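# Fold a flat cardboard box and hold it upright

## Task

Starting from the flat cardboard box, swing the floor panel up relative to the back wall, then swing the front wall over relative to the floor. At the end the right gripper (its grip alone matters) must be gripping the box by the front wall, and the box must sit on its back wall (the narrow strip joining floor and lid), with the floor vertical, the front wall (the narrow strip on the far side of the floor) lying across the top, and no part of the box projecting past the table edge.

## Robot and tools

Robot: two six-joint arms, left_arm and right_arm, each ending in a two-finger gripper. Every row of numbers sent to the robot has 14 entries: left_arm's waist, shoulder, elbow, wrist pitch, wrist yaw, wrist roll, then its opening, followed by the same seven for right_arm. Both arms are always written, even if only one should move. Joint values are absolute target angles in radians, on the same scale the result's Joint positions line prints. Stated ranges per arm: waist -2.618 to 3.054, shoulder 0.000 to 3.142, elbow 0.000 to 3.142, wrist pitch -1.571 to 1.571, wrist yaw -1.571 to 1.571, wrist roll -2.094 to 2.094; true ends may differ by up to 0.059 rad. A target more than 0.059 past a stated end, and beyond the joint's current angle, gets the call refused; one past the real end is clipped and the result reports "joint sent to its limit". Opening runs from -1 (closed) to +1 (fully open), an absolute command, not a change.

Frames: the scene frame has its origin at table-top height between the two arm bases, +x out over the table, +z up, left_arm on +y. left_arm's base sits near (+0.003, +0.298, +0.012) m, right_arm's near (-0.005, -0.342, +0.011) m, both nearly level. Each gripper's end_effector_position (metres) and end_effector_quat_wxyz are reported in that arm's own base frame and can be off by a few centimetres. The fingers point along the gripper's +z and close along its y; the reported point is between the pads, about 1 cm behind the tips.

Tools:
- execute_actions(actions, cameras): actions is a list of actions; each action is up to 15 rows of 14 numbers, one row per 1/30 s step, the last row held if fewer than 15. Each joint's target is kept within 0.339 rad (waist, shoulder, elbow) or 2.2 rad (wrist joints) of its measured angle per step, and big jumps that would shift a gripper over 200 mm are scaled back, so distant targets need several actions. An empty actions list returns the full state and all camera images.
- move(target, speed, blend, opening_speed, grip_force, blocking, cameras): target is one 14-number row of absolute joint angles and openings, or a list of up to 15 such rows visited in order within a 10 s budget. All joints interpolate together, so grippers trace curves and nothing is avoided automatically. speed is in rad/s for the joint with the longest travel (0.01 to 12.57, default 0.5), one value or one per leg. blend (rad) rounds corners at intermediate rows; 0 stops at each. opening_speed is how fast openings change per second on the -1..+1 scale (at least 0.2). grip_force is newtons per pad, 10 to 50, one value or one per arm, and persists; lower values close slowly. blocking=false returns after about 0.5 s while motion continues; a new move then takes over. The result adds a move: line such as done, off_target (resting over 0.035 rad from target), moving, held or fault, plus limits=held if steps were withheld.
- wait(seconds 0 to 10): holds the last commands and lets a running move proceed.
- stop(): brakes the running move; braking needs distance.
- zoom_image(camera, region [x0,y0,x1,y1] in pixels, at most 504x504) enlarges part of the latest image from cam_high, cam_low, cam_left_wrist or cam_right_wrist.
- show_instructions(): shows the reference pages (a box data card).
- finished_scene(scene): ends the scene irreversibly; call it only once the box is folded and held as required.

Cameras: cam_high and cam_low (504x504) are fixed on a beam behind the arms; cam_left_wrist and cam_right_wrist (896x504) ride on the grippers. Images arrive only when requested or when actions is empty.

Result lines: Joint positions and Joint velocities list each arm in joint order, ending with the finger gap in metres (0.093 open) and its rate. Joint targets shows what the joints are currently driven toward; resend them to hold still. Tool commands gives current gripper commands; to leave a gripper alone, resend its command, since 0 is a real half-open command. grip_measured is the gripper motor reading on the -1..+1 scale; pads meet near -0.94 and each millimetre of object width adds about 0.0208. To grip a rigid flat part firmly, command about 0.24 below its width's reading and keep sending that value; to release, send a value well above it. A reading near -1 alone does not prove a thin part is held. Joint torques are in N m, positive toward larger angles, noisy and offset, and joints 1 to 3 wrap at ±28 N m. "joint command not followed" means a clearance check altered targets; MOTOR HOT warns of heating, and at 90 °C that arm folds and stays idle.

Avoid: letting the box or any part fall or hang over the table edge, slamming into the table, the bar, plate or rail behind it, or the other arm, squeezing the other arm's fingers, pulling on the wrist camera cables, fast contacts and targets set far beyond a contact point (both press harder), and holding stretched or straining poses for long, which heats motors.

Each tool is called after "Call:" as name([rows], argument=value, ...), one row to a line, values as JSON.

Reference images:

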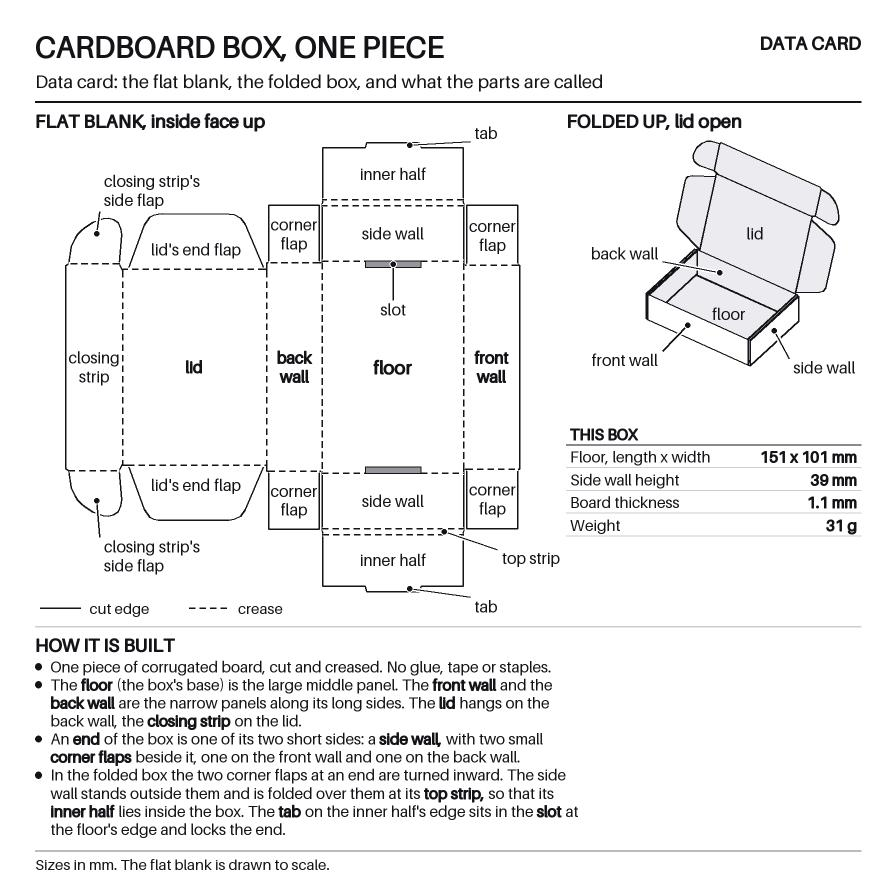

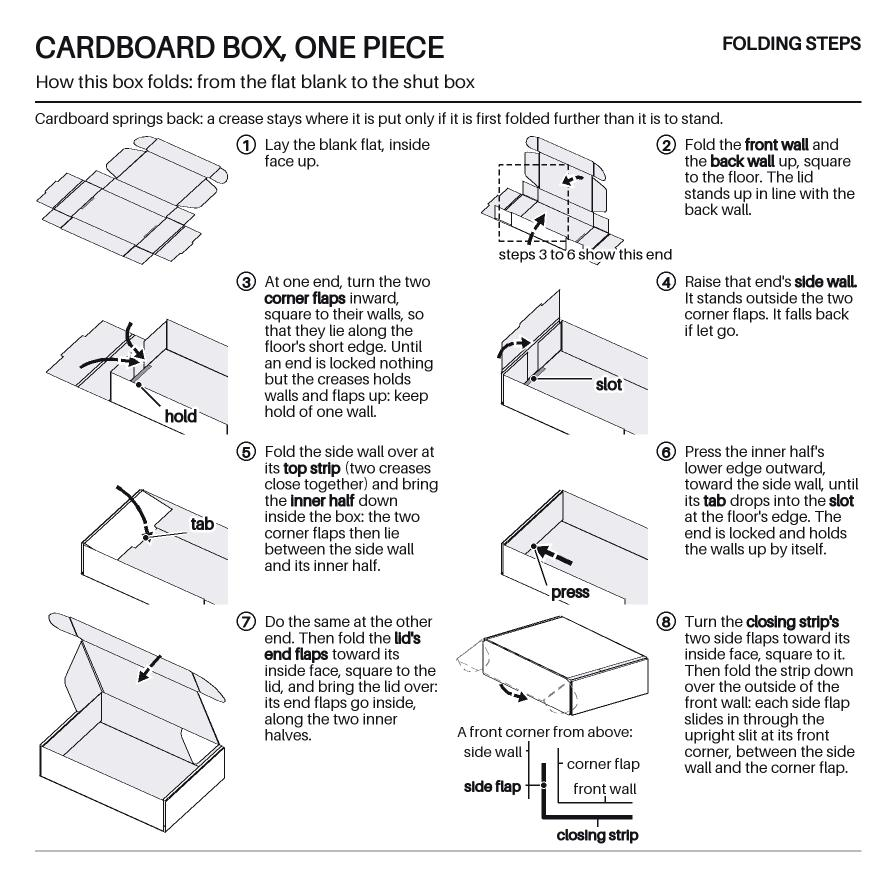

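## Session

Call:
execute_actions(actions=[])

Call:
zoom_image(camera="cam_high", region=[130, 160, 382, 412])

Call:
zoom_image(camera="cam_low", region=[200, 240, 440, 340])

Scene clock: 0.00 s.
left_arm: end_effector_position=(+0.3780, +0.0030, +0.3952) grip_measured=+1.000 end_effector_quat_wxyz=(+0.700, -0.005, +0.714, +0.002) | right_arm: end_effector_position=(+0.3778, -0.0032, +0.3955) grip_measured=+1.000 end_effector_quat_wxyz=(+0.701, +0.002, +0.713, -0.006)
Joint positions: left_arm=[0.006 1.055 1.041 -0.005 -0.004 -0.004 0.093] | right_arm=[-0.006 1.055 1.041 -0.004 0.004 -0.005 0.093]
Joint velocities: within noise
Joint torques (N m): no reading
Motor temperatures (°C): left_arm=[21 27 24 24 23 22 21] | right_arm=[21 36 29 23 22 22 21]
Heat: left arm: 27 °C; right arm: 36 °C.
Joint targets: left_arm=[0.005 1.056 1.049 -0.011 -0.003 -0.004] | right_arm=[-0.005 1.048 1.053 -0.002 0.003 -0.005]
Tool commands: left_gripper/opening=+1.0 right_gripper/opening=+1.0

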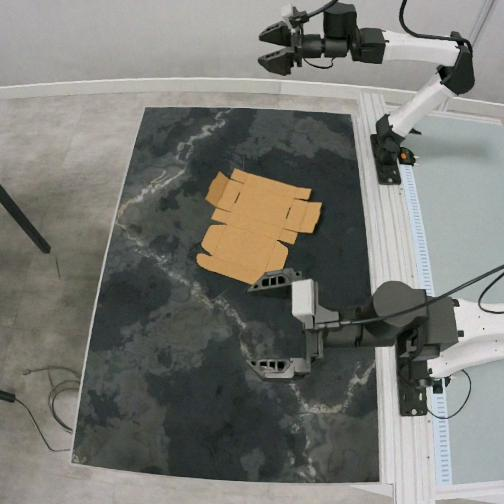

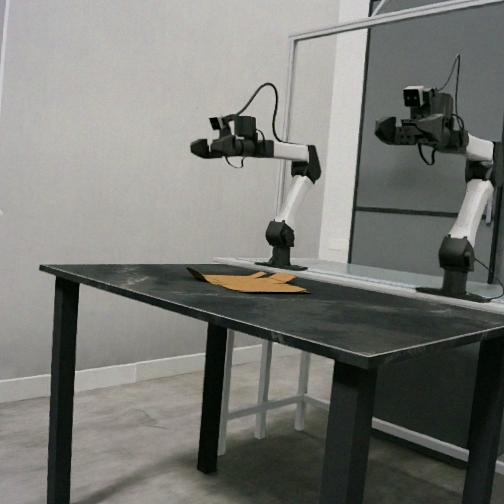

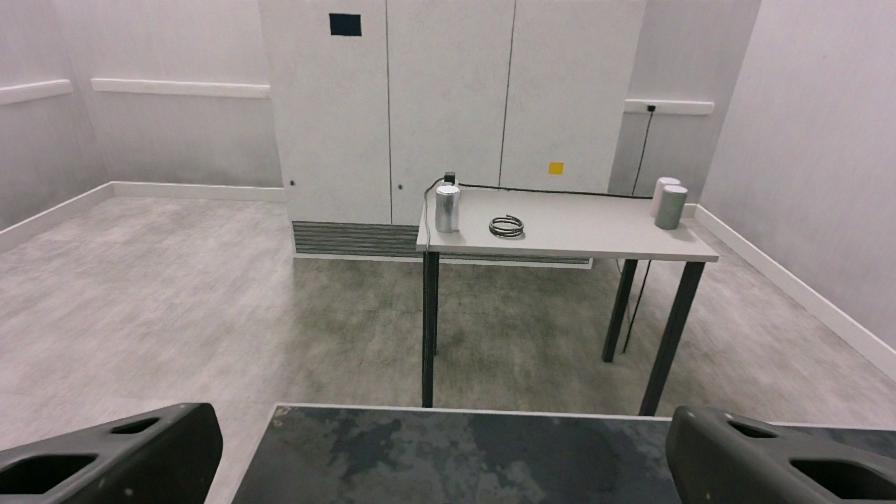

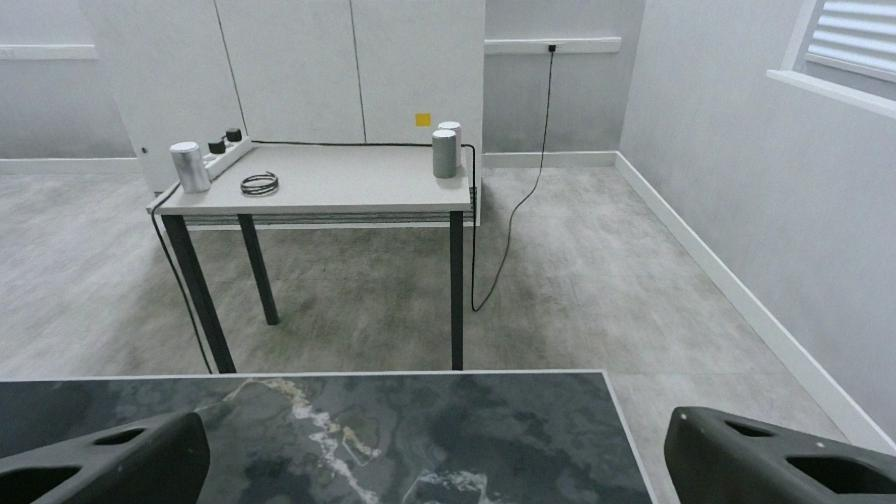

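Scaled by 2.000 from the camera's 504x504 image, which has a finer 720x720 frame.

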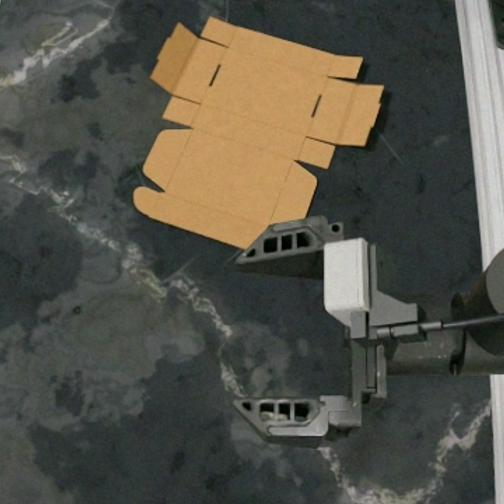

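Scaled by 2.100 from the camera's 504x504 image, which has a finer 720x720 frame.

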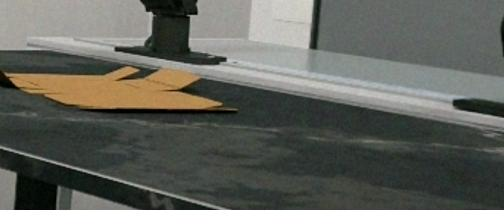

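Call:
move(target=[0.3, 1.2, 1.041, -0.3, 0, 0, -1, 0.144, 1.88, 1.625, -1.30, 0, -1.115, 1], speed=1.2, cameras=["cam_right_wrist", "cam_high", "cam_low"])

Call:
zoom_image(camera="cam_high", region=[180, 140, 360, 320])

Call:
zoom_image(camera="cam_low", region=[160, 230, 340, 320])

Scene clock: 11.80 s.
left_arm: end_effector_position=(+0.3790, +0.1157, +0.2858) grip_measured=-0.981 end_effector_quat_wxyz=(+0.544, -0.125, +0.826, +0.081) | right_arm: end_effector_position=(+0.3530, +0.0476, +0.1169) grip_measured=+1.000 end_effector_quat_wxyz=(+0.013, -0.576, +0.817, -0.009)
Joint positions: left_arm=[0.294 1.192 1.041 -0.255 -0.004 -0.004 0] | right_arm=[0.136 1.864 1.596 -1.271 0.004 -1.091 0.093]
Joint torques (N m): left_arm=[0.4 -3.95 7.66 1.66 0.04 0.12] | right_arm=[1.32 -9.98 8.18 0 -0.02 -0.12]
Heat: left arm: 27 °C; right arm: 37 °C.
Joint targets: left_arm=[0.300 1.200 1.041 -0.300 0.000 0.000] | right_arm=[0.144 1.881 1.624 -1.300 0.000 -1.105]
move: off_target (left_arm); left_arm: the wrist pitch is farthest, 0.045 rad from its target
Images, in order (width x height): cam_high 504x504, cam_low 504x504, cam_right_wrist 896x504.

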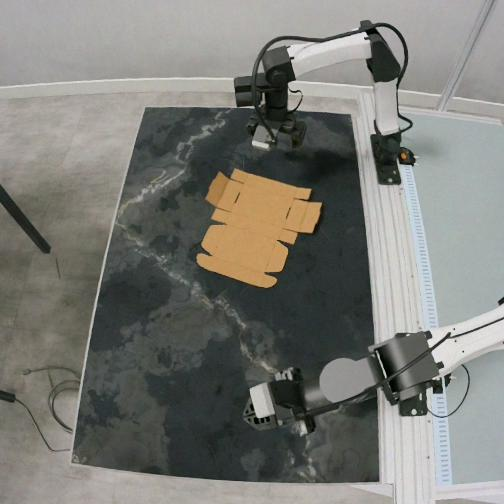

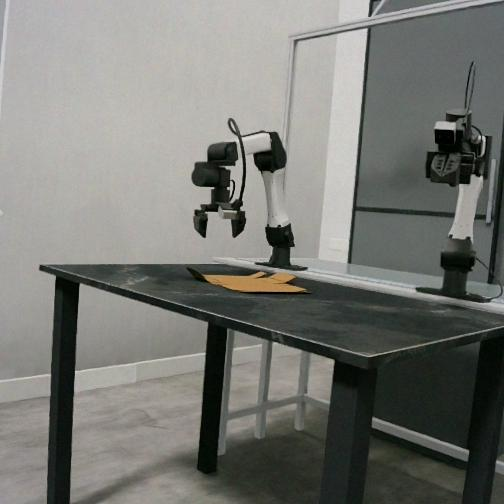

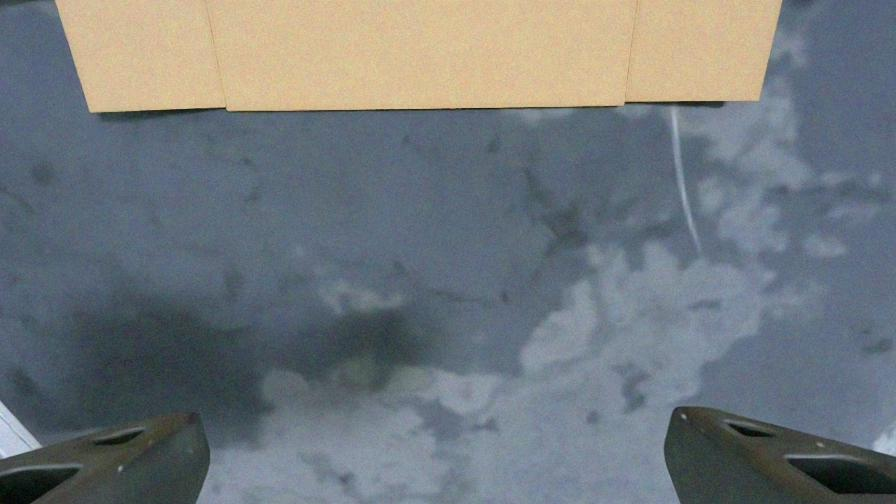

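Scaled by 2.800 from the camera's 504x504 image, which has a finer 720x720 frame.

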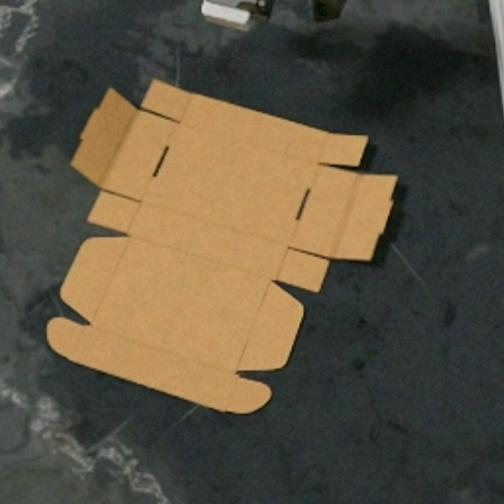

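Scaled by 2.800 from the camera's 504x504 image, which has a finer 720x720 frame.

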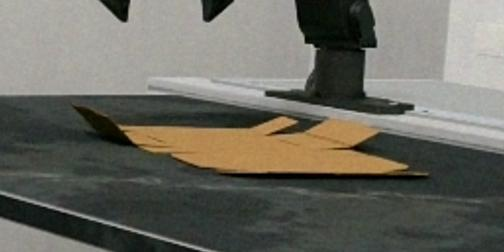

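Call:
move([
  [0.3, 1.2, 1.041, -0.3, 0, 0, -1, 0.1675, 1.965, 1.425, -1.04, 0, -1.065, 1],
  [0.3, 1.2, 1.041, -0.3, 0, 0, -1, 0.1675, 2.018, 1.337, -0.90, 0, -1.065, 1],
], speed=[0.8, 0.3], blend=[0.03, 0], cameras=["cam_right_wrist", "cam_low"])

Call:
zoom_image(camera="cam_low", region=[170, 220, 330, 310])

Scene clock: 24.23 s.
left_arm: end_effector_position=(+0.3790, +0.1157, +0.2858) grip_measured=-0.981 end_effector_quat_wxyz=(+0.544, -0.125, +0.826, +0.081) | right_arm: end_effector_position=(+0.3607, +0.0566, +0.0114) grip_measured=+1.000 end_effector_quat_wxyz=(+0.008, -0.578, +0.816, -0.006)
Joint positions: left_arm=[0.294 1.192 1.041 -0.255 -0.004 -0.004 0] | right_arm=[0.158 1.996 1.348 -0.903 0.004 -1.074 0.093]
Joint torques (N m): left_arm=[0.34 -3.81 7.73 1.68 0.03 0.12] | right_arm=[1.36 -10.41 4.79 0.29 -0.03 0.07]
Heat: left arm: 28 °C; right arm: 38 °C.
Joint targets: left_arm=[0.300 1.200 1.041 -0.300 0.000 0.000] | right_arm=[0.166 2.017 1.338 -0.899 0.000 -1.066]
move: off_target (left_arm); left_arm: the wrist pitch is farthest, 0.045 rad from its target
Images, in order (width x height): cam_low 504x504, cam_right_wrist 896x504.

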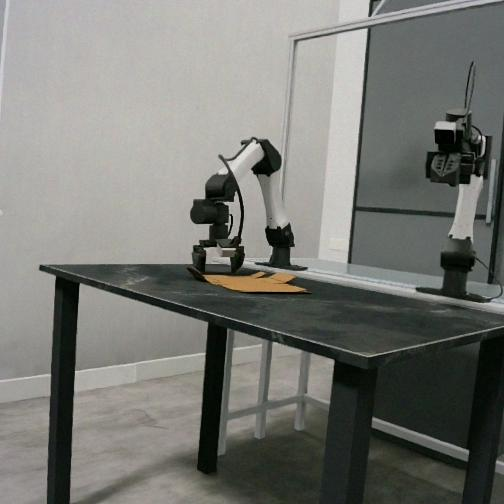

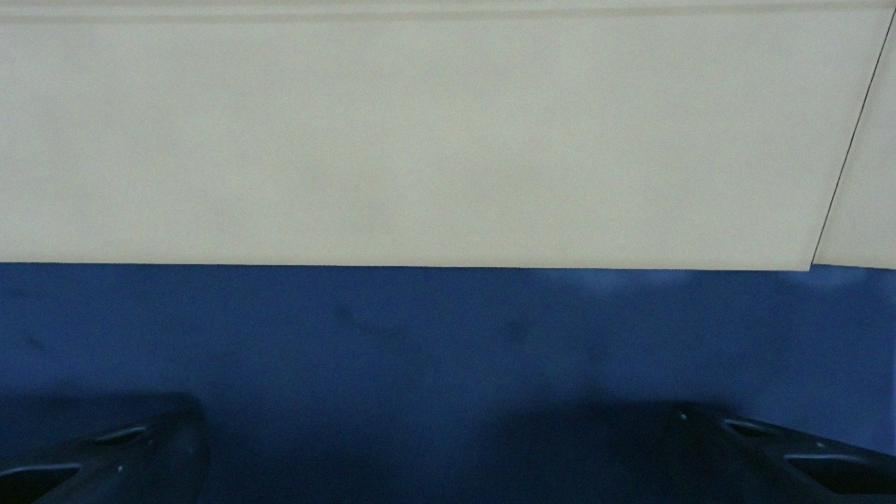

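Scaled by 3.150 from the camera's 504x504 image, which has a finer 720x720 frame.

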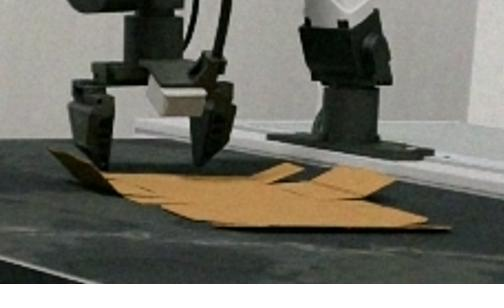

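Call:
move([
  [0.3, 1.2, 1.041, -0.3, 0, 0, -1, 0.232, 2.062, 1.44, -0.978, 0, -1.01, 1],
  [0.3, 1.2, 1.041, -0.3, 0, 0, -1, 0.436, 2.197, 1.643, -1.045, 0, -1.058, 1],
  [0.3, 1.2, 1.041, -0.3, 0, 0, -1, 0.604, 2.4175, 2.007, -1.19, 0, -1.15, 1],
], speed=0.3, blend=[0.04, 0.06, 0], cameras=["cam_right_wrist", "cam_low", "cam_high"])

Call:
zoom_image(camera="cam_low", region=[210, 220, 400, 320])

Call:
zoom_image(camera="cam_high", region=[180, 190, 360, 370])

Scene clock: 29.87 s.
left_arm: end_effector_position=(+0.3790, +0.1157, +0.2858) grip_measured=-0.981 end_effector_quat_wxyz=(+0.544, -0.125, +0.826, +0.081) | right_arm: end_effector_position=(+0.3811, +0.2581, +0.0101) grip_measured=+1.000 end_effector_quat_wxyz=(+0.002, +0.762, -0.647, +0.003)
Joint positions: left_arm=[0.294 1.192 1.041 -0.255 -0.004 -0.004 0] | right_arm=[0.598 2.386 1.978 -1.166 0.007 -1.136 0.093]
Joint torques (N m): left_arm=[0.39 -3.84 7.8 1.66 0.04 0.12] | right_arm=[1.06 -13.3 8.1 -0.03 -0.06 -0.12]
Motor temperatures (°C): left_arm=[21 27 29 28 23 22 21] | right_arm=[21 40 33 25 22 22 21]
Heat: left arm: 29 °C; right arm: 40 °C.
Joint targets: left_arm=[0.300 1.200 1.041 -0.300 0.000 0.000] | right_arm=[0.605 2.418 2.007 -1.191 0.000 -1.149]
move: off_target (left_arm); left_arm: the wrist pitch is farthest, 0.045 rad from its target
Images, in order (width x height): cam_high 504x504, cam_low 504x504, cam_right_wrist 896x504.

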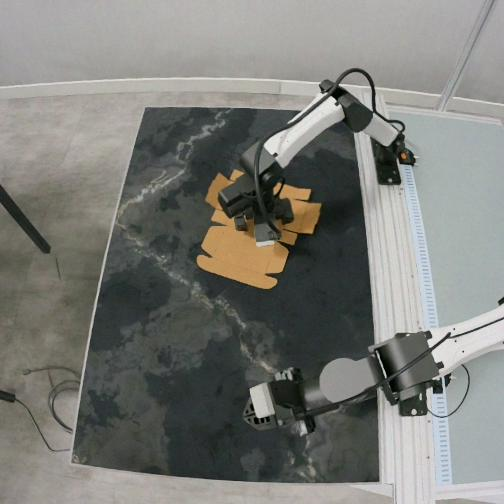

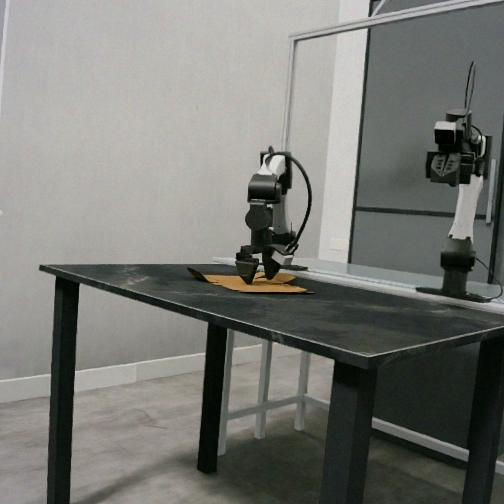

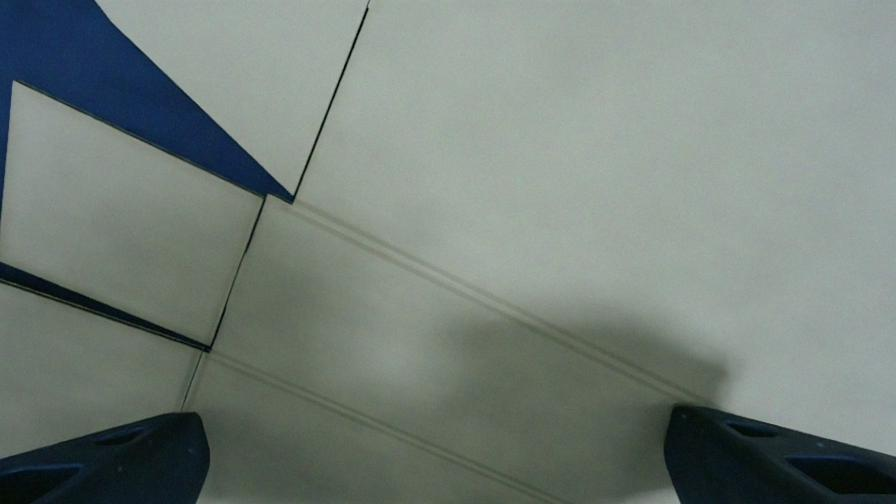

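Scaled by 2.653 from the camera's 504x504 image, which has a finer 720x720 frame.

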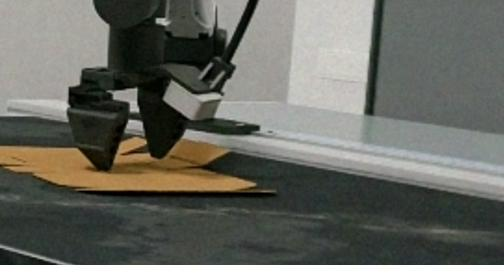

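Scaled by 2.800 from the camera's 504x504 image, which has a finer 720x720 frame.

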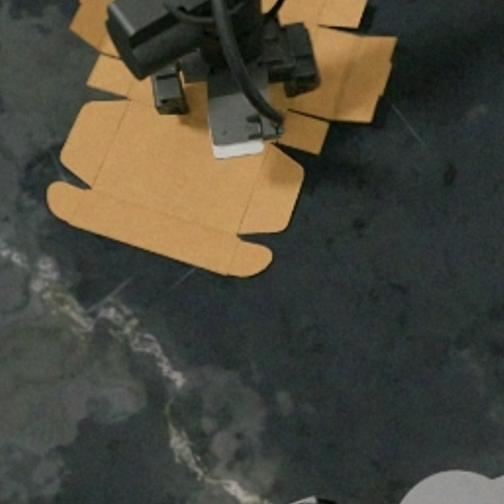

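Call:
move([
  [0.3, 1.2, 1.041, -0.3, 0, 0, -1, 0.55, 2.20, 1.95, -1.25, 0, -1.13, 1],
  [0.3, 1.2, 1.041, -0.3, 0, 0, -1, 0.16, 1.93, 1.42, -1.04, 0, -1.065, 1],
  [0.3, 1.2, 1.041, -0.3, 0, 0, -1, 0.16, 2.024, 1.322, -0.875, 0, -1.065, 1],
], speed=[0.7, 1.0, 0.4], blend=[0.1, 0.03, 0], cameras=["cam_right_wrist", "cam_low"])

Call:
zoom_image(camera="cam_low", region=[170, 220, 330, 310])

Scene clock: 36.53 s.
left_arm: end_effector_position=(+0.3790, +0.1157, +0.2858) grip_measured=-0.981 end_effector_quat_wxyz=(+0.544, -0.125, +0.826, +0.081) | right_arm: end_effector_position=(+0.3565, +0.0529, +0.0103) grip_measured=+1.000 end_effector_quat_wxyz=(+0.000, -0.575, +0.818, -0.005)
Joint positions: left_arm=[0.294 1.192 1.041 -0.255 -0.004 -0.004 0] | right_arm=[0.152 1.993 1.339 -0.911 0.009 -1.073 0.093]
Joint torques (N m): left_arm=[0.29 -3.84 7.65 1.68 0.04 0.12] | right_arm=[1.31 -9.32 4.14 0.65 -0.06 0.05]
Heat: left arm: 29 °C; right arm: 42 °C.
Joint targets: left_arm=[0.300 1.200 1.041 -0.300 0.000 0.000] | right_arm=[0.160 2.024 1.321 -0.875 0.001 -1.066]
move: off_target (left_arm, right_arm); left_arm: the wrist pitch is farthest, 0.045 rad from its target; right_arm: the wrist pitch is farthest, 0.036 rad from its target
Images, in order (width x height): cam_low 504x504, cam_right_wrist 896x504.

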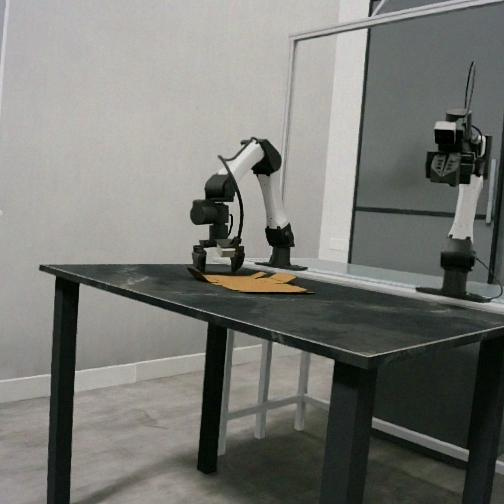

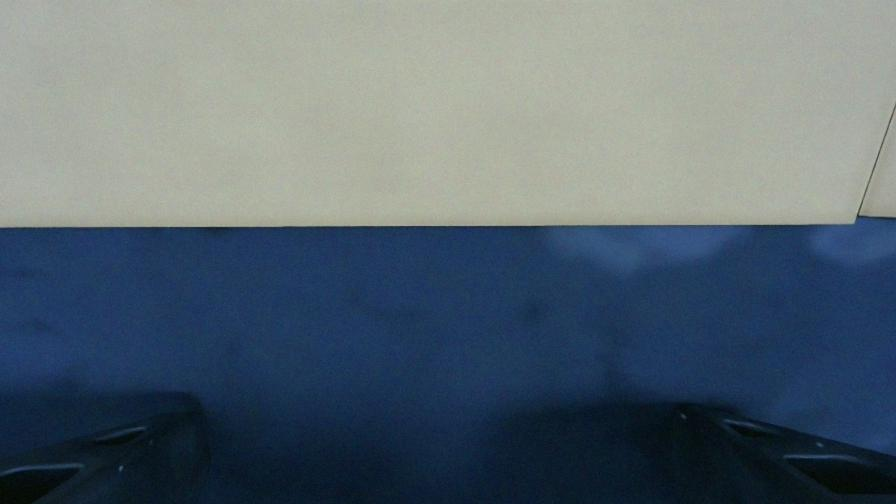

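Scaled by 3.150 from the camera's 504x504 image, which has a finer 720x720 frame.

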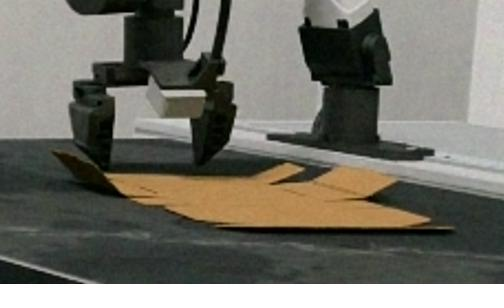

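Call:
move([
  [0.3, 1.2, 1.041, -0.3, 0, 0, -1, 0.232, 2.077, 1.419, -0.944, 0, -1.01, 1],
  [0.3, 1.2, 1.041, -0.3, 0, 0, -1, 0.436, 2.208, 1.624, -1.0145, 0, -1.058, 1],
], speed=0.25, blend=[0.04, 0], cameras=["cam_right_wrist", "cam_low", "cam_high"])

Call:
zoom_image(camera="cam_high", region=[180, 170, 360, 350])

Scene clock: 40.37 s.
left_arm: end_effector_position=(+0.3790, +0.1157, +0.2858) grip_measured=-0.981 end_effector_quat_wxyz=(+0.544, -0.125, +0.826, +0.081) | right_arm: end_effector_position=(+0.3779, +0.1631, +0.0080) grip_measured=+1.000 end_effector_quat_wxyz=(+0.001, -0.667, +0.745, -0.020)
Joint positions: left_arm=[0.294 1.192 1.041 -0.255 -0.004 -0.004 0] | right_arm=[0.423 2.171 1.604 -0.989 0.038 -1.037 0.093]
Joint torques (N m): left_arm=[0.31 -3.84 7.71 1.63 0.05 0.11] | right_arm=[1.65 -10.76 7.31 -0.02 -0.37 -0.2]
Heat: left arm: 30 °C; right arm: 42 °C.
Joint targets: left_arm=[0.300 1.200 1.041 -0.300 0.000 0.000] | right_arm=[0.435 2.208 1.625 -1.014 0.000 -1.058]
move: off_target (left_arm, right_arm); left_arm: the wrist pitch is farthest, 0.045 rad from its target; right_arm: the wrist yaw is farthest, 0.038 rad from its target
Images, in order (width x height): cam_high 504x504, cam_low 504x504, cam_right_wrist 896x504.

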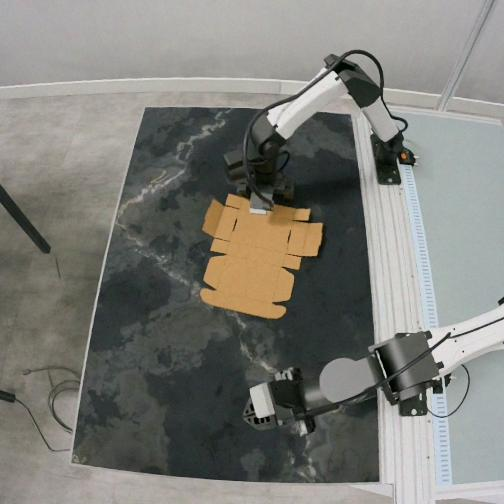

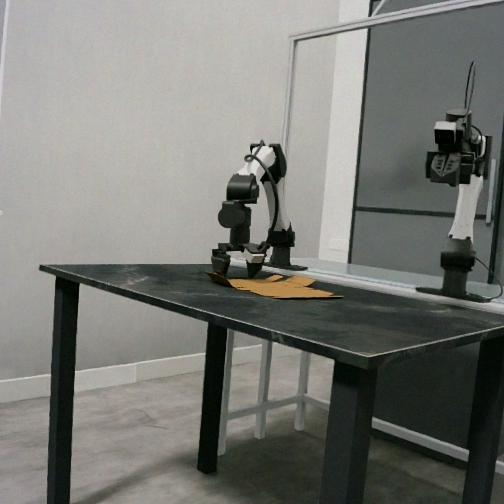

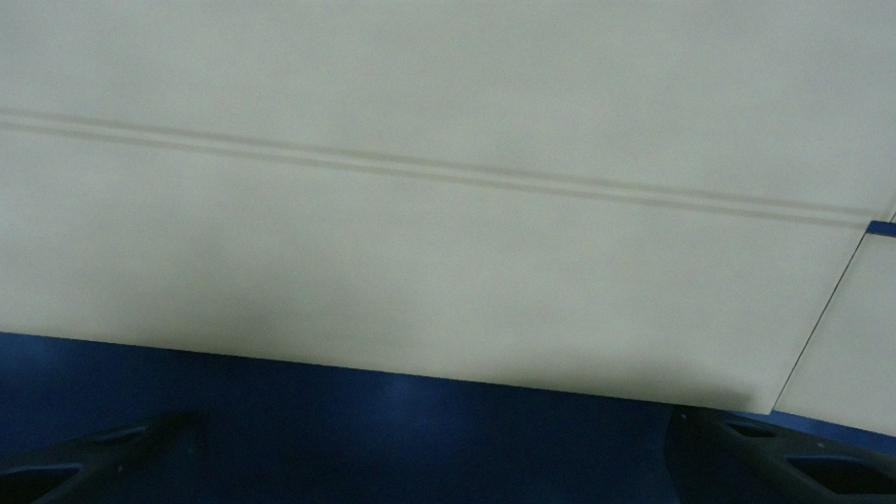

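Scaled by 2.800 from the camera's 504x504 image, which has a finer 720x720 frame.

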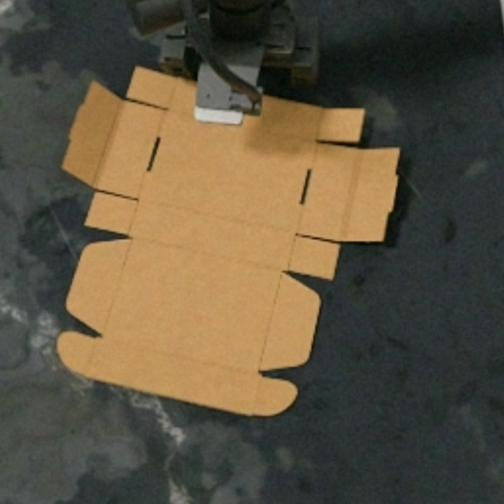

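Call:
move(target=[0.3, 1.2, 1.041, -0.3, 0, 0, -1, 0.606, 2.427, 1.984, -1.16, 0, -1.15, 1], speed=0.25, cameras=["cam_right_wrist", "cam_low", "cam_high"])

Call:
zoom_image(camera="cam_high", region=[180, 190, 360, 370])

Call:
zoom_image(camera="cam_low", region=[210, 230, 400, 330])

Scene clock: 43.37 s.
left_arm: end_effector_position=(+0.3790, +0.1157, +0.2858) grip_measured=-0.981 end_effector_quat_wxyz=(+0.544, -0.125, +0.826, +0.081) | right_arm: end_effector_position=(+0.3887, +0.2510, +0.0064) grip_measured=+1.000 end_effector_quat_wxyz=(+0.000, +0.756, -0.655, +0.020)
Joint positions: left_arm=[0.294 1.192 1.041 -0.255 -0.004 -0.004 0] | right_arm=[0.587 2.386 1.963 -1.138 0.038 -1.126 0.093]
Joint torques (N m): left_arm=[0.35 -3.84 7.71 1.67 0.04 0.12] | right_arm=[2.3 -12.27 7.53 0.01 -0.35 -0.22]
Heat: left arm: 30 °C; right arm: 43 °C.
Joint targets: left_arm=[0.300 1.200 1.041 -0.300 0.000 0.000] | right_arm=[0.606 2.428 1.984 -1.160 0.000 -1.149]
move: off_target (left_arm, right_arm); left_arm: the wrist pitch is farthest, 0.045 rad from its target; right_arm: the shoulder is farthest, 0.041 rad from its target
Images, in order (width x height): cam_high 504x504, cam_low 504x504, cam_right_wrist 896x504.

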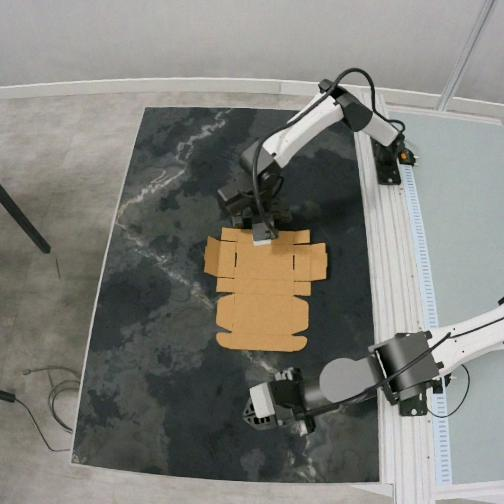

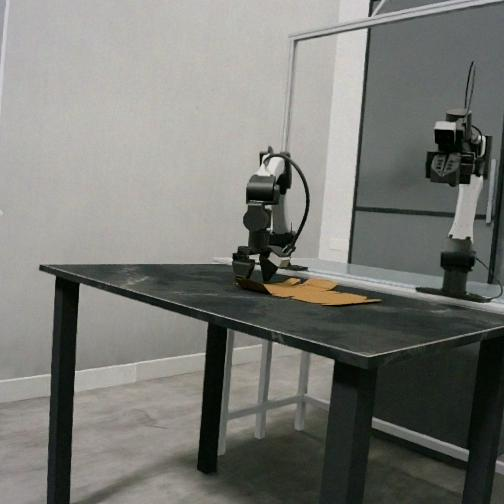

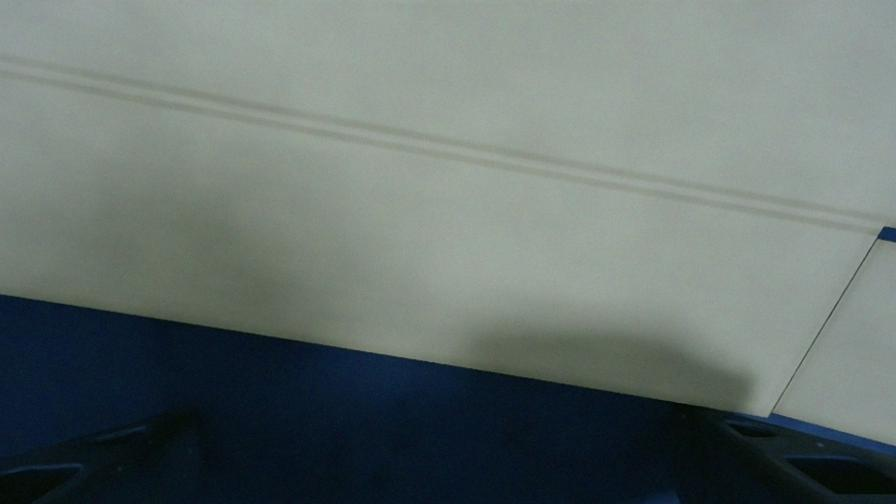

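Scaled by 2.800 from the camera's 504x504 image, which has a finer 720x720 frame.

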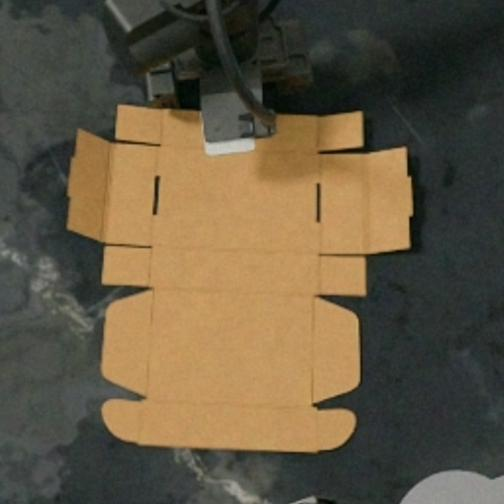

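Scaled by 2.653 from the camera's 504x504 image, which has a finer 720x720 frame.

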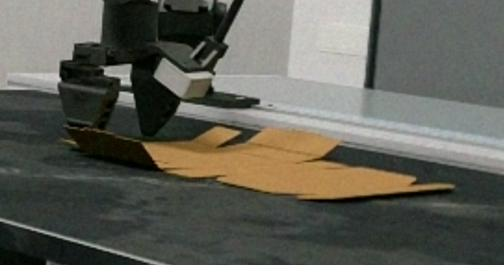

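Call:
move([
  [-0.2, 1.6, 1.2, -0.3, 0, 0, -1, 0.6, 2.15, 1.92, -1.2, 0.04, -1.0, -0.4],
  [-0.6626, 1.985, 1.289, -0.322, 0, 0, -1, 1.122, 1.475, 0.632, -0.06, 0.54, 2.05, -0.4],
  [-0.6626, 2.11, 1.196, -0.15, 0, 0, -1, 1.09, 1.66, 0.575, 0.175, 0.53, 2.06, -0.4],
], speed=[0.7, 1.2, 0.35], blend=[0.1, 0.03, 0], cameras=["cam_right_wrist", "cam_low", "cam_high"])

Call:
zoom_image(camera="cam_high", region=[180, 190, 360, 370])

Call:
zoom_image(camera="cam_low", region=[210, 230, 400, 330])

Scene clock: 57.43 s.
left_arm: end_effector_position=(+0.3773, -0.3016, -0.0062) grip_measured=-0.981 end_effector_quat_wxyz=(+0.261, +0.316, +0.908, -0.093) | right_arm: end_effector_position=(+0.2317, +0.2722, +0.0191) grip_measured=-0.398 end_effector_quat_wxyz=(+0.234, +0.493, +0.776, +0.316)
Joint positions: left_arm=[-0.673 2.077 1.222 -0.156 0.002 -0.004 0] | right_arm=[1.093 1.639 0.586 0.148 0.5 2.049 0.026]
Joint torques (N m): left_arm=[-0.35 -7.9 4.23 1.48 0.04 0.12] | right_arm=[0.28 -6.09 4.36 1.73 0.56 0.05]
Motor temperatures (°C): left_arm=[21 28 31 29 23 22 21] | right_arm=[21 45 34 24 22 22 21]
Heat: left arm: 31 °C; right arm: 45 °C.
Joint targets: left_arm=[-0.676 2.111 1.196 -0.149 0.005 0.000] | right_arm=[1.090 1.659 0.575 0.175 0.521 2.060]
move: done
Images, in order (width x height): cam_high 504x504, cam_low 504x504, cam_right_wrist 896x504.

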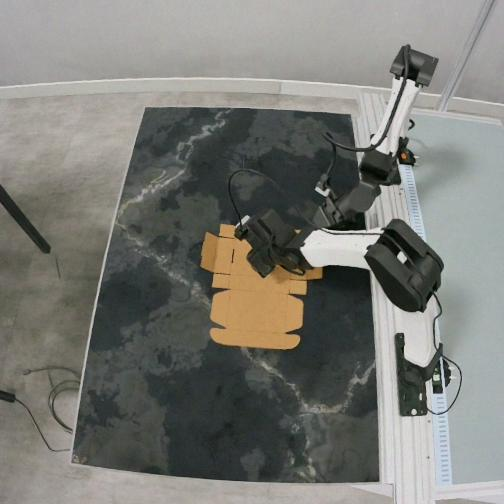

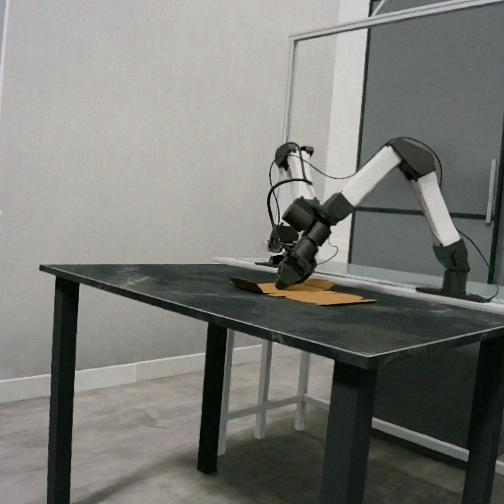

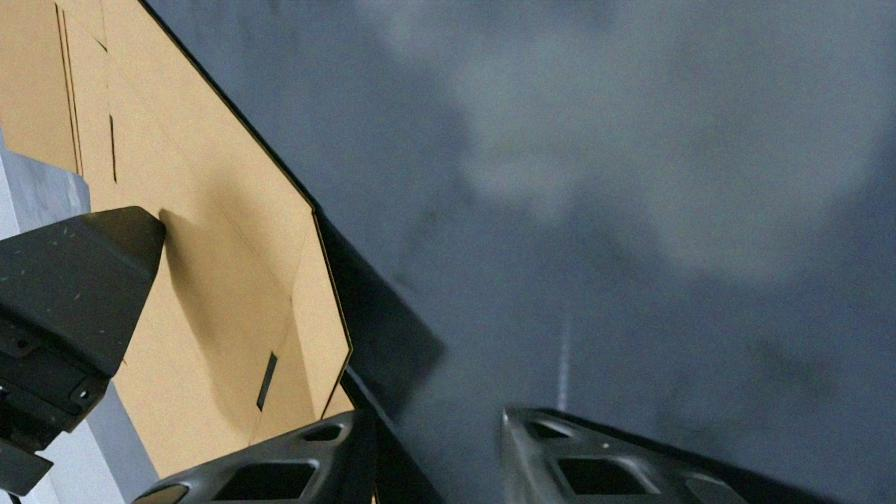

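Scaled by 2.800 from the camera's 504x504 image, which has a finer 720x720 frame.

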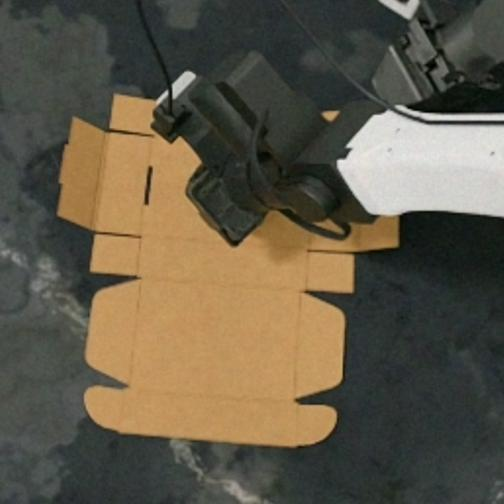

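Scaled by 2.653 from the camera's 504x504 image, which has a finer 720x720 frame.

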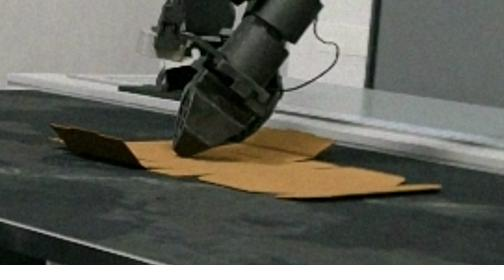

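Call:
move(target=[-0.6626, 2.11, 1.196, -0.15, 0, 0, -1, 1.02, 1.774, 0.738, 0.128, 0.425, 2.05, -0.4], speed=0.25, cameras=["cam_right_wrist"])

Call:
zoom_image(camera="cam_right_wrist", region=[300, 200, 650, 504])

Scene clock: 69.47 s.
left_arm: end_effector_position=(+0.3773, -0.3016, -0.0062) grip_measured=-0.981 end_effector_quat_wxyz=(+0.261, +0.316, +0.908, -0.093) | right_arm: end_effector_position=(+0.2624, +0.2919, +0.0164) grip_measured=-0.398 end_effector_quat_wxyz=(+0.218, +0.515, +0.766, +0.318)
Joint positions: left_arm=[-0.673 2.077 1.222 -0.156 0.002 -0.004 0] | right_arm=[1.023 1.753 0.713 0.149 0.441 2.049 0.026]
Joint torques (N m): left_arm=[0.76 -7.94 4.1 1.46 -0.01 0.11] | right_arm=[0.31 -7.24 7.23 1.22 0.14 -0.04]
Heat: left arm: 30 °C; right arm: 44 °C.
Joint targets: left_arm=[-0.663 2.110 1.196 -0.150 0.000 0.000] | right_arm=[1.020 1.775 0.738 0.127 0.424 2.050]
move: done
Images, in order (width x height): cam_right_wrist 896x504.

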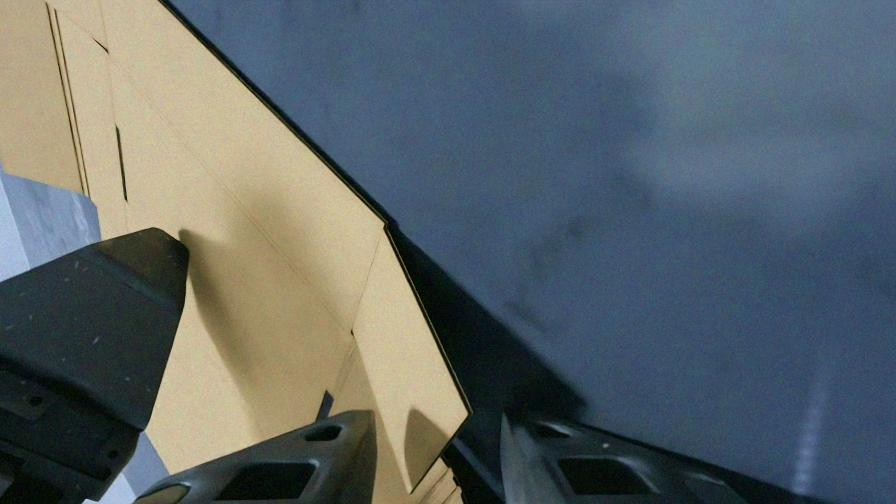

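Scaled by 1.440 from the camera's 896x504 image, which has a finer 1280x720 frame.

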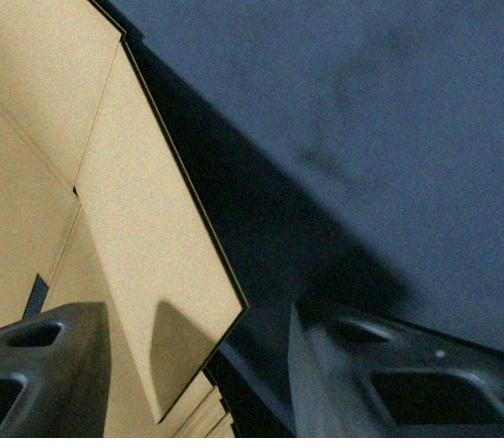

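Call:
move(target=[-0.6626, 2.11, 1.196, -0.15, 0, 0, -1, 0.987, 1.828, 0.803, 0.118, 0.392, 2.05, -0.4], speed=0.2, cameras=["cam_right_wrist"])

Call:
zoom_image(camera="cam_right_wrist", region=[300, 200, 650, 504])

Scene clock: 73.90 s.
left_arm: end_effector_position=(+0.3773, -0.3016, -0.0062) grip_measured=-0.981 end_effector_quat_wxyz=(+0.261, +0.316, +0.908, -0.093) | right_arm: end_effector_position=(+0.2783, +0.3023, +0.0169) grip_measured=-0.398 end_effector_quat_wxyz=(+0.208, +0.524, +0.760, +0.324)
Joint positions: left_arm=[-0.673 2.077 1.222 -0.156 0.002 -0.004 0] | right_arm=[0.991 1.802 0.777 0.149 0.409 2.049 0.026]
Joint torques (N m): left_arm=[0.88 -7.87 4.15 1.45 -0.02 0.12] | right_arm=[0.16 -7.49 7.42 1.15 0.12 -0.03]
Heat: left arm: 30 °C; right arm: 43 °C.
Joint targets: left_arm=[-0.663 2.110 1.196 -0.150 0.000 0.000] | right_arm=[0.986 1.828 0.803 0.119 0.392 2.050]
move: done
Images, in order (width x height): cam_right_wrist 896x504.

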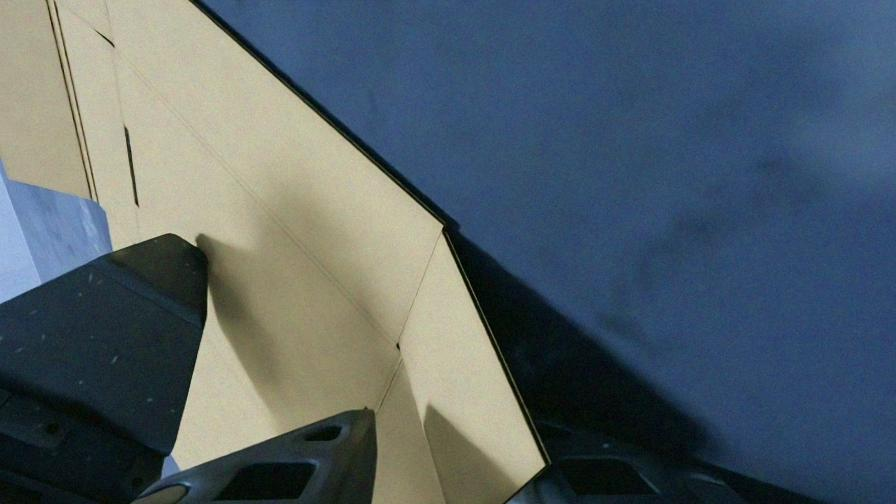

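Scaled by 1.440 from the camera's 896x504 image, which has a finer 1280x720 frame.

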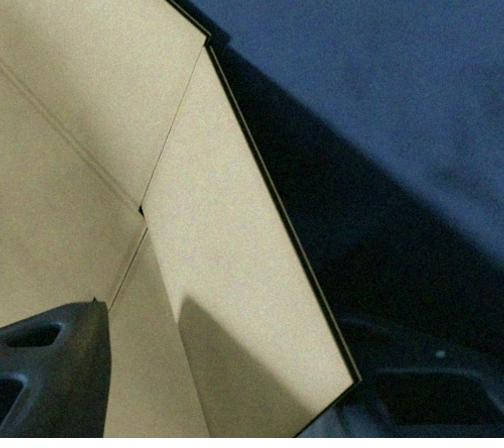

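Call:
move(target=[-0.6626, 2.11, 1.196, -0.15, 0, 0, -1, 0.945, 1.75, 0.73, 0.16, 0.357, 2.05, -0.4], speed=0.25, cameras=["cam_right_wrist"])

Call:
zoom_image(camera="cam_right_wrist", region=[300, 200, 650, 504])

Scene clock: 79.90 s.
left_arm: end_effector_position=(+0.3778, -0.3019, -0.0058) grip_measured=-0.981 end_effector_quat_wxyz=(+0.262, +0.316, +0.907, -0.093) | right_arm: end_effector_position=(+0.2790, +0.2955, +0.0170) grip_measured=-0.398 end_effector_quat_wxyz=(+0.193, +0.531, +0.757, +0.328)
Joint positions: left_arm=[-0.673 2.077 1.222 -0.152 0.002 -0.004 0] | right_arm=[0.963 1.777 0.748 0.164 0.366 2.049 0.026]
Joint torques (N m): left_arm=[0.8 -7.97 4.08 1.43 -0.01 0.14] | right_arm=[-0.09 -12.66 3.93 1.47 0.19 -0.03]
Heat: left arm: 30 °C; right arm: 43 °C.
Joint targets: left_arm=[-0.663 2.109 1.196 -0.150 0.000 0.000] | right_arm=[0.956 1.749 0.729 0.159 0.358 2.050]
move: done
Images, in order (width x height): cam_right_wrist 896x504.

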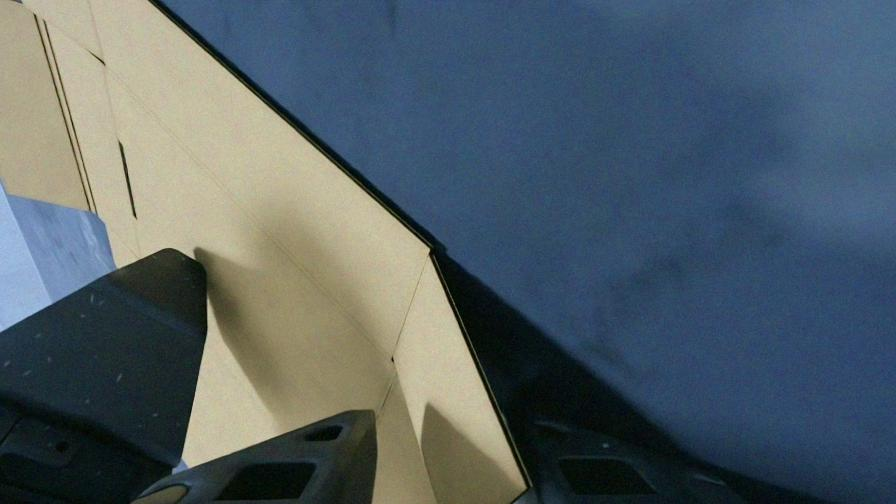

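Scaled by 1.440 from the camera's 896x504 image, which has a finer 1280x720 frame.

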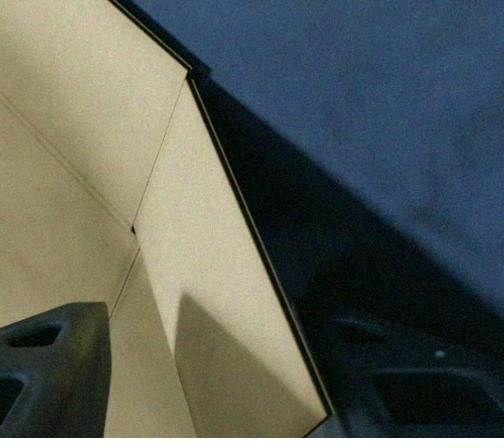

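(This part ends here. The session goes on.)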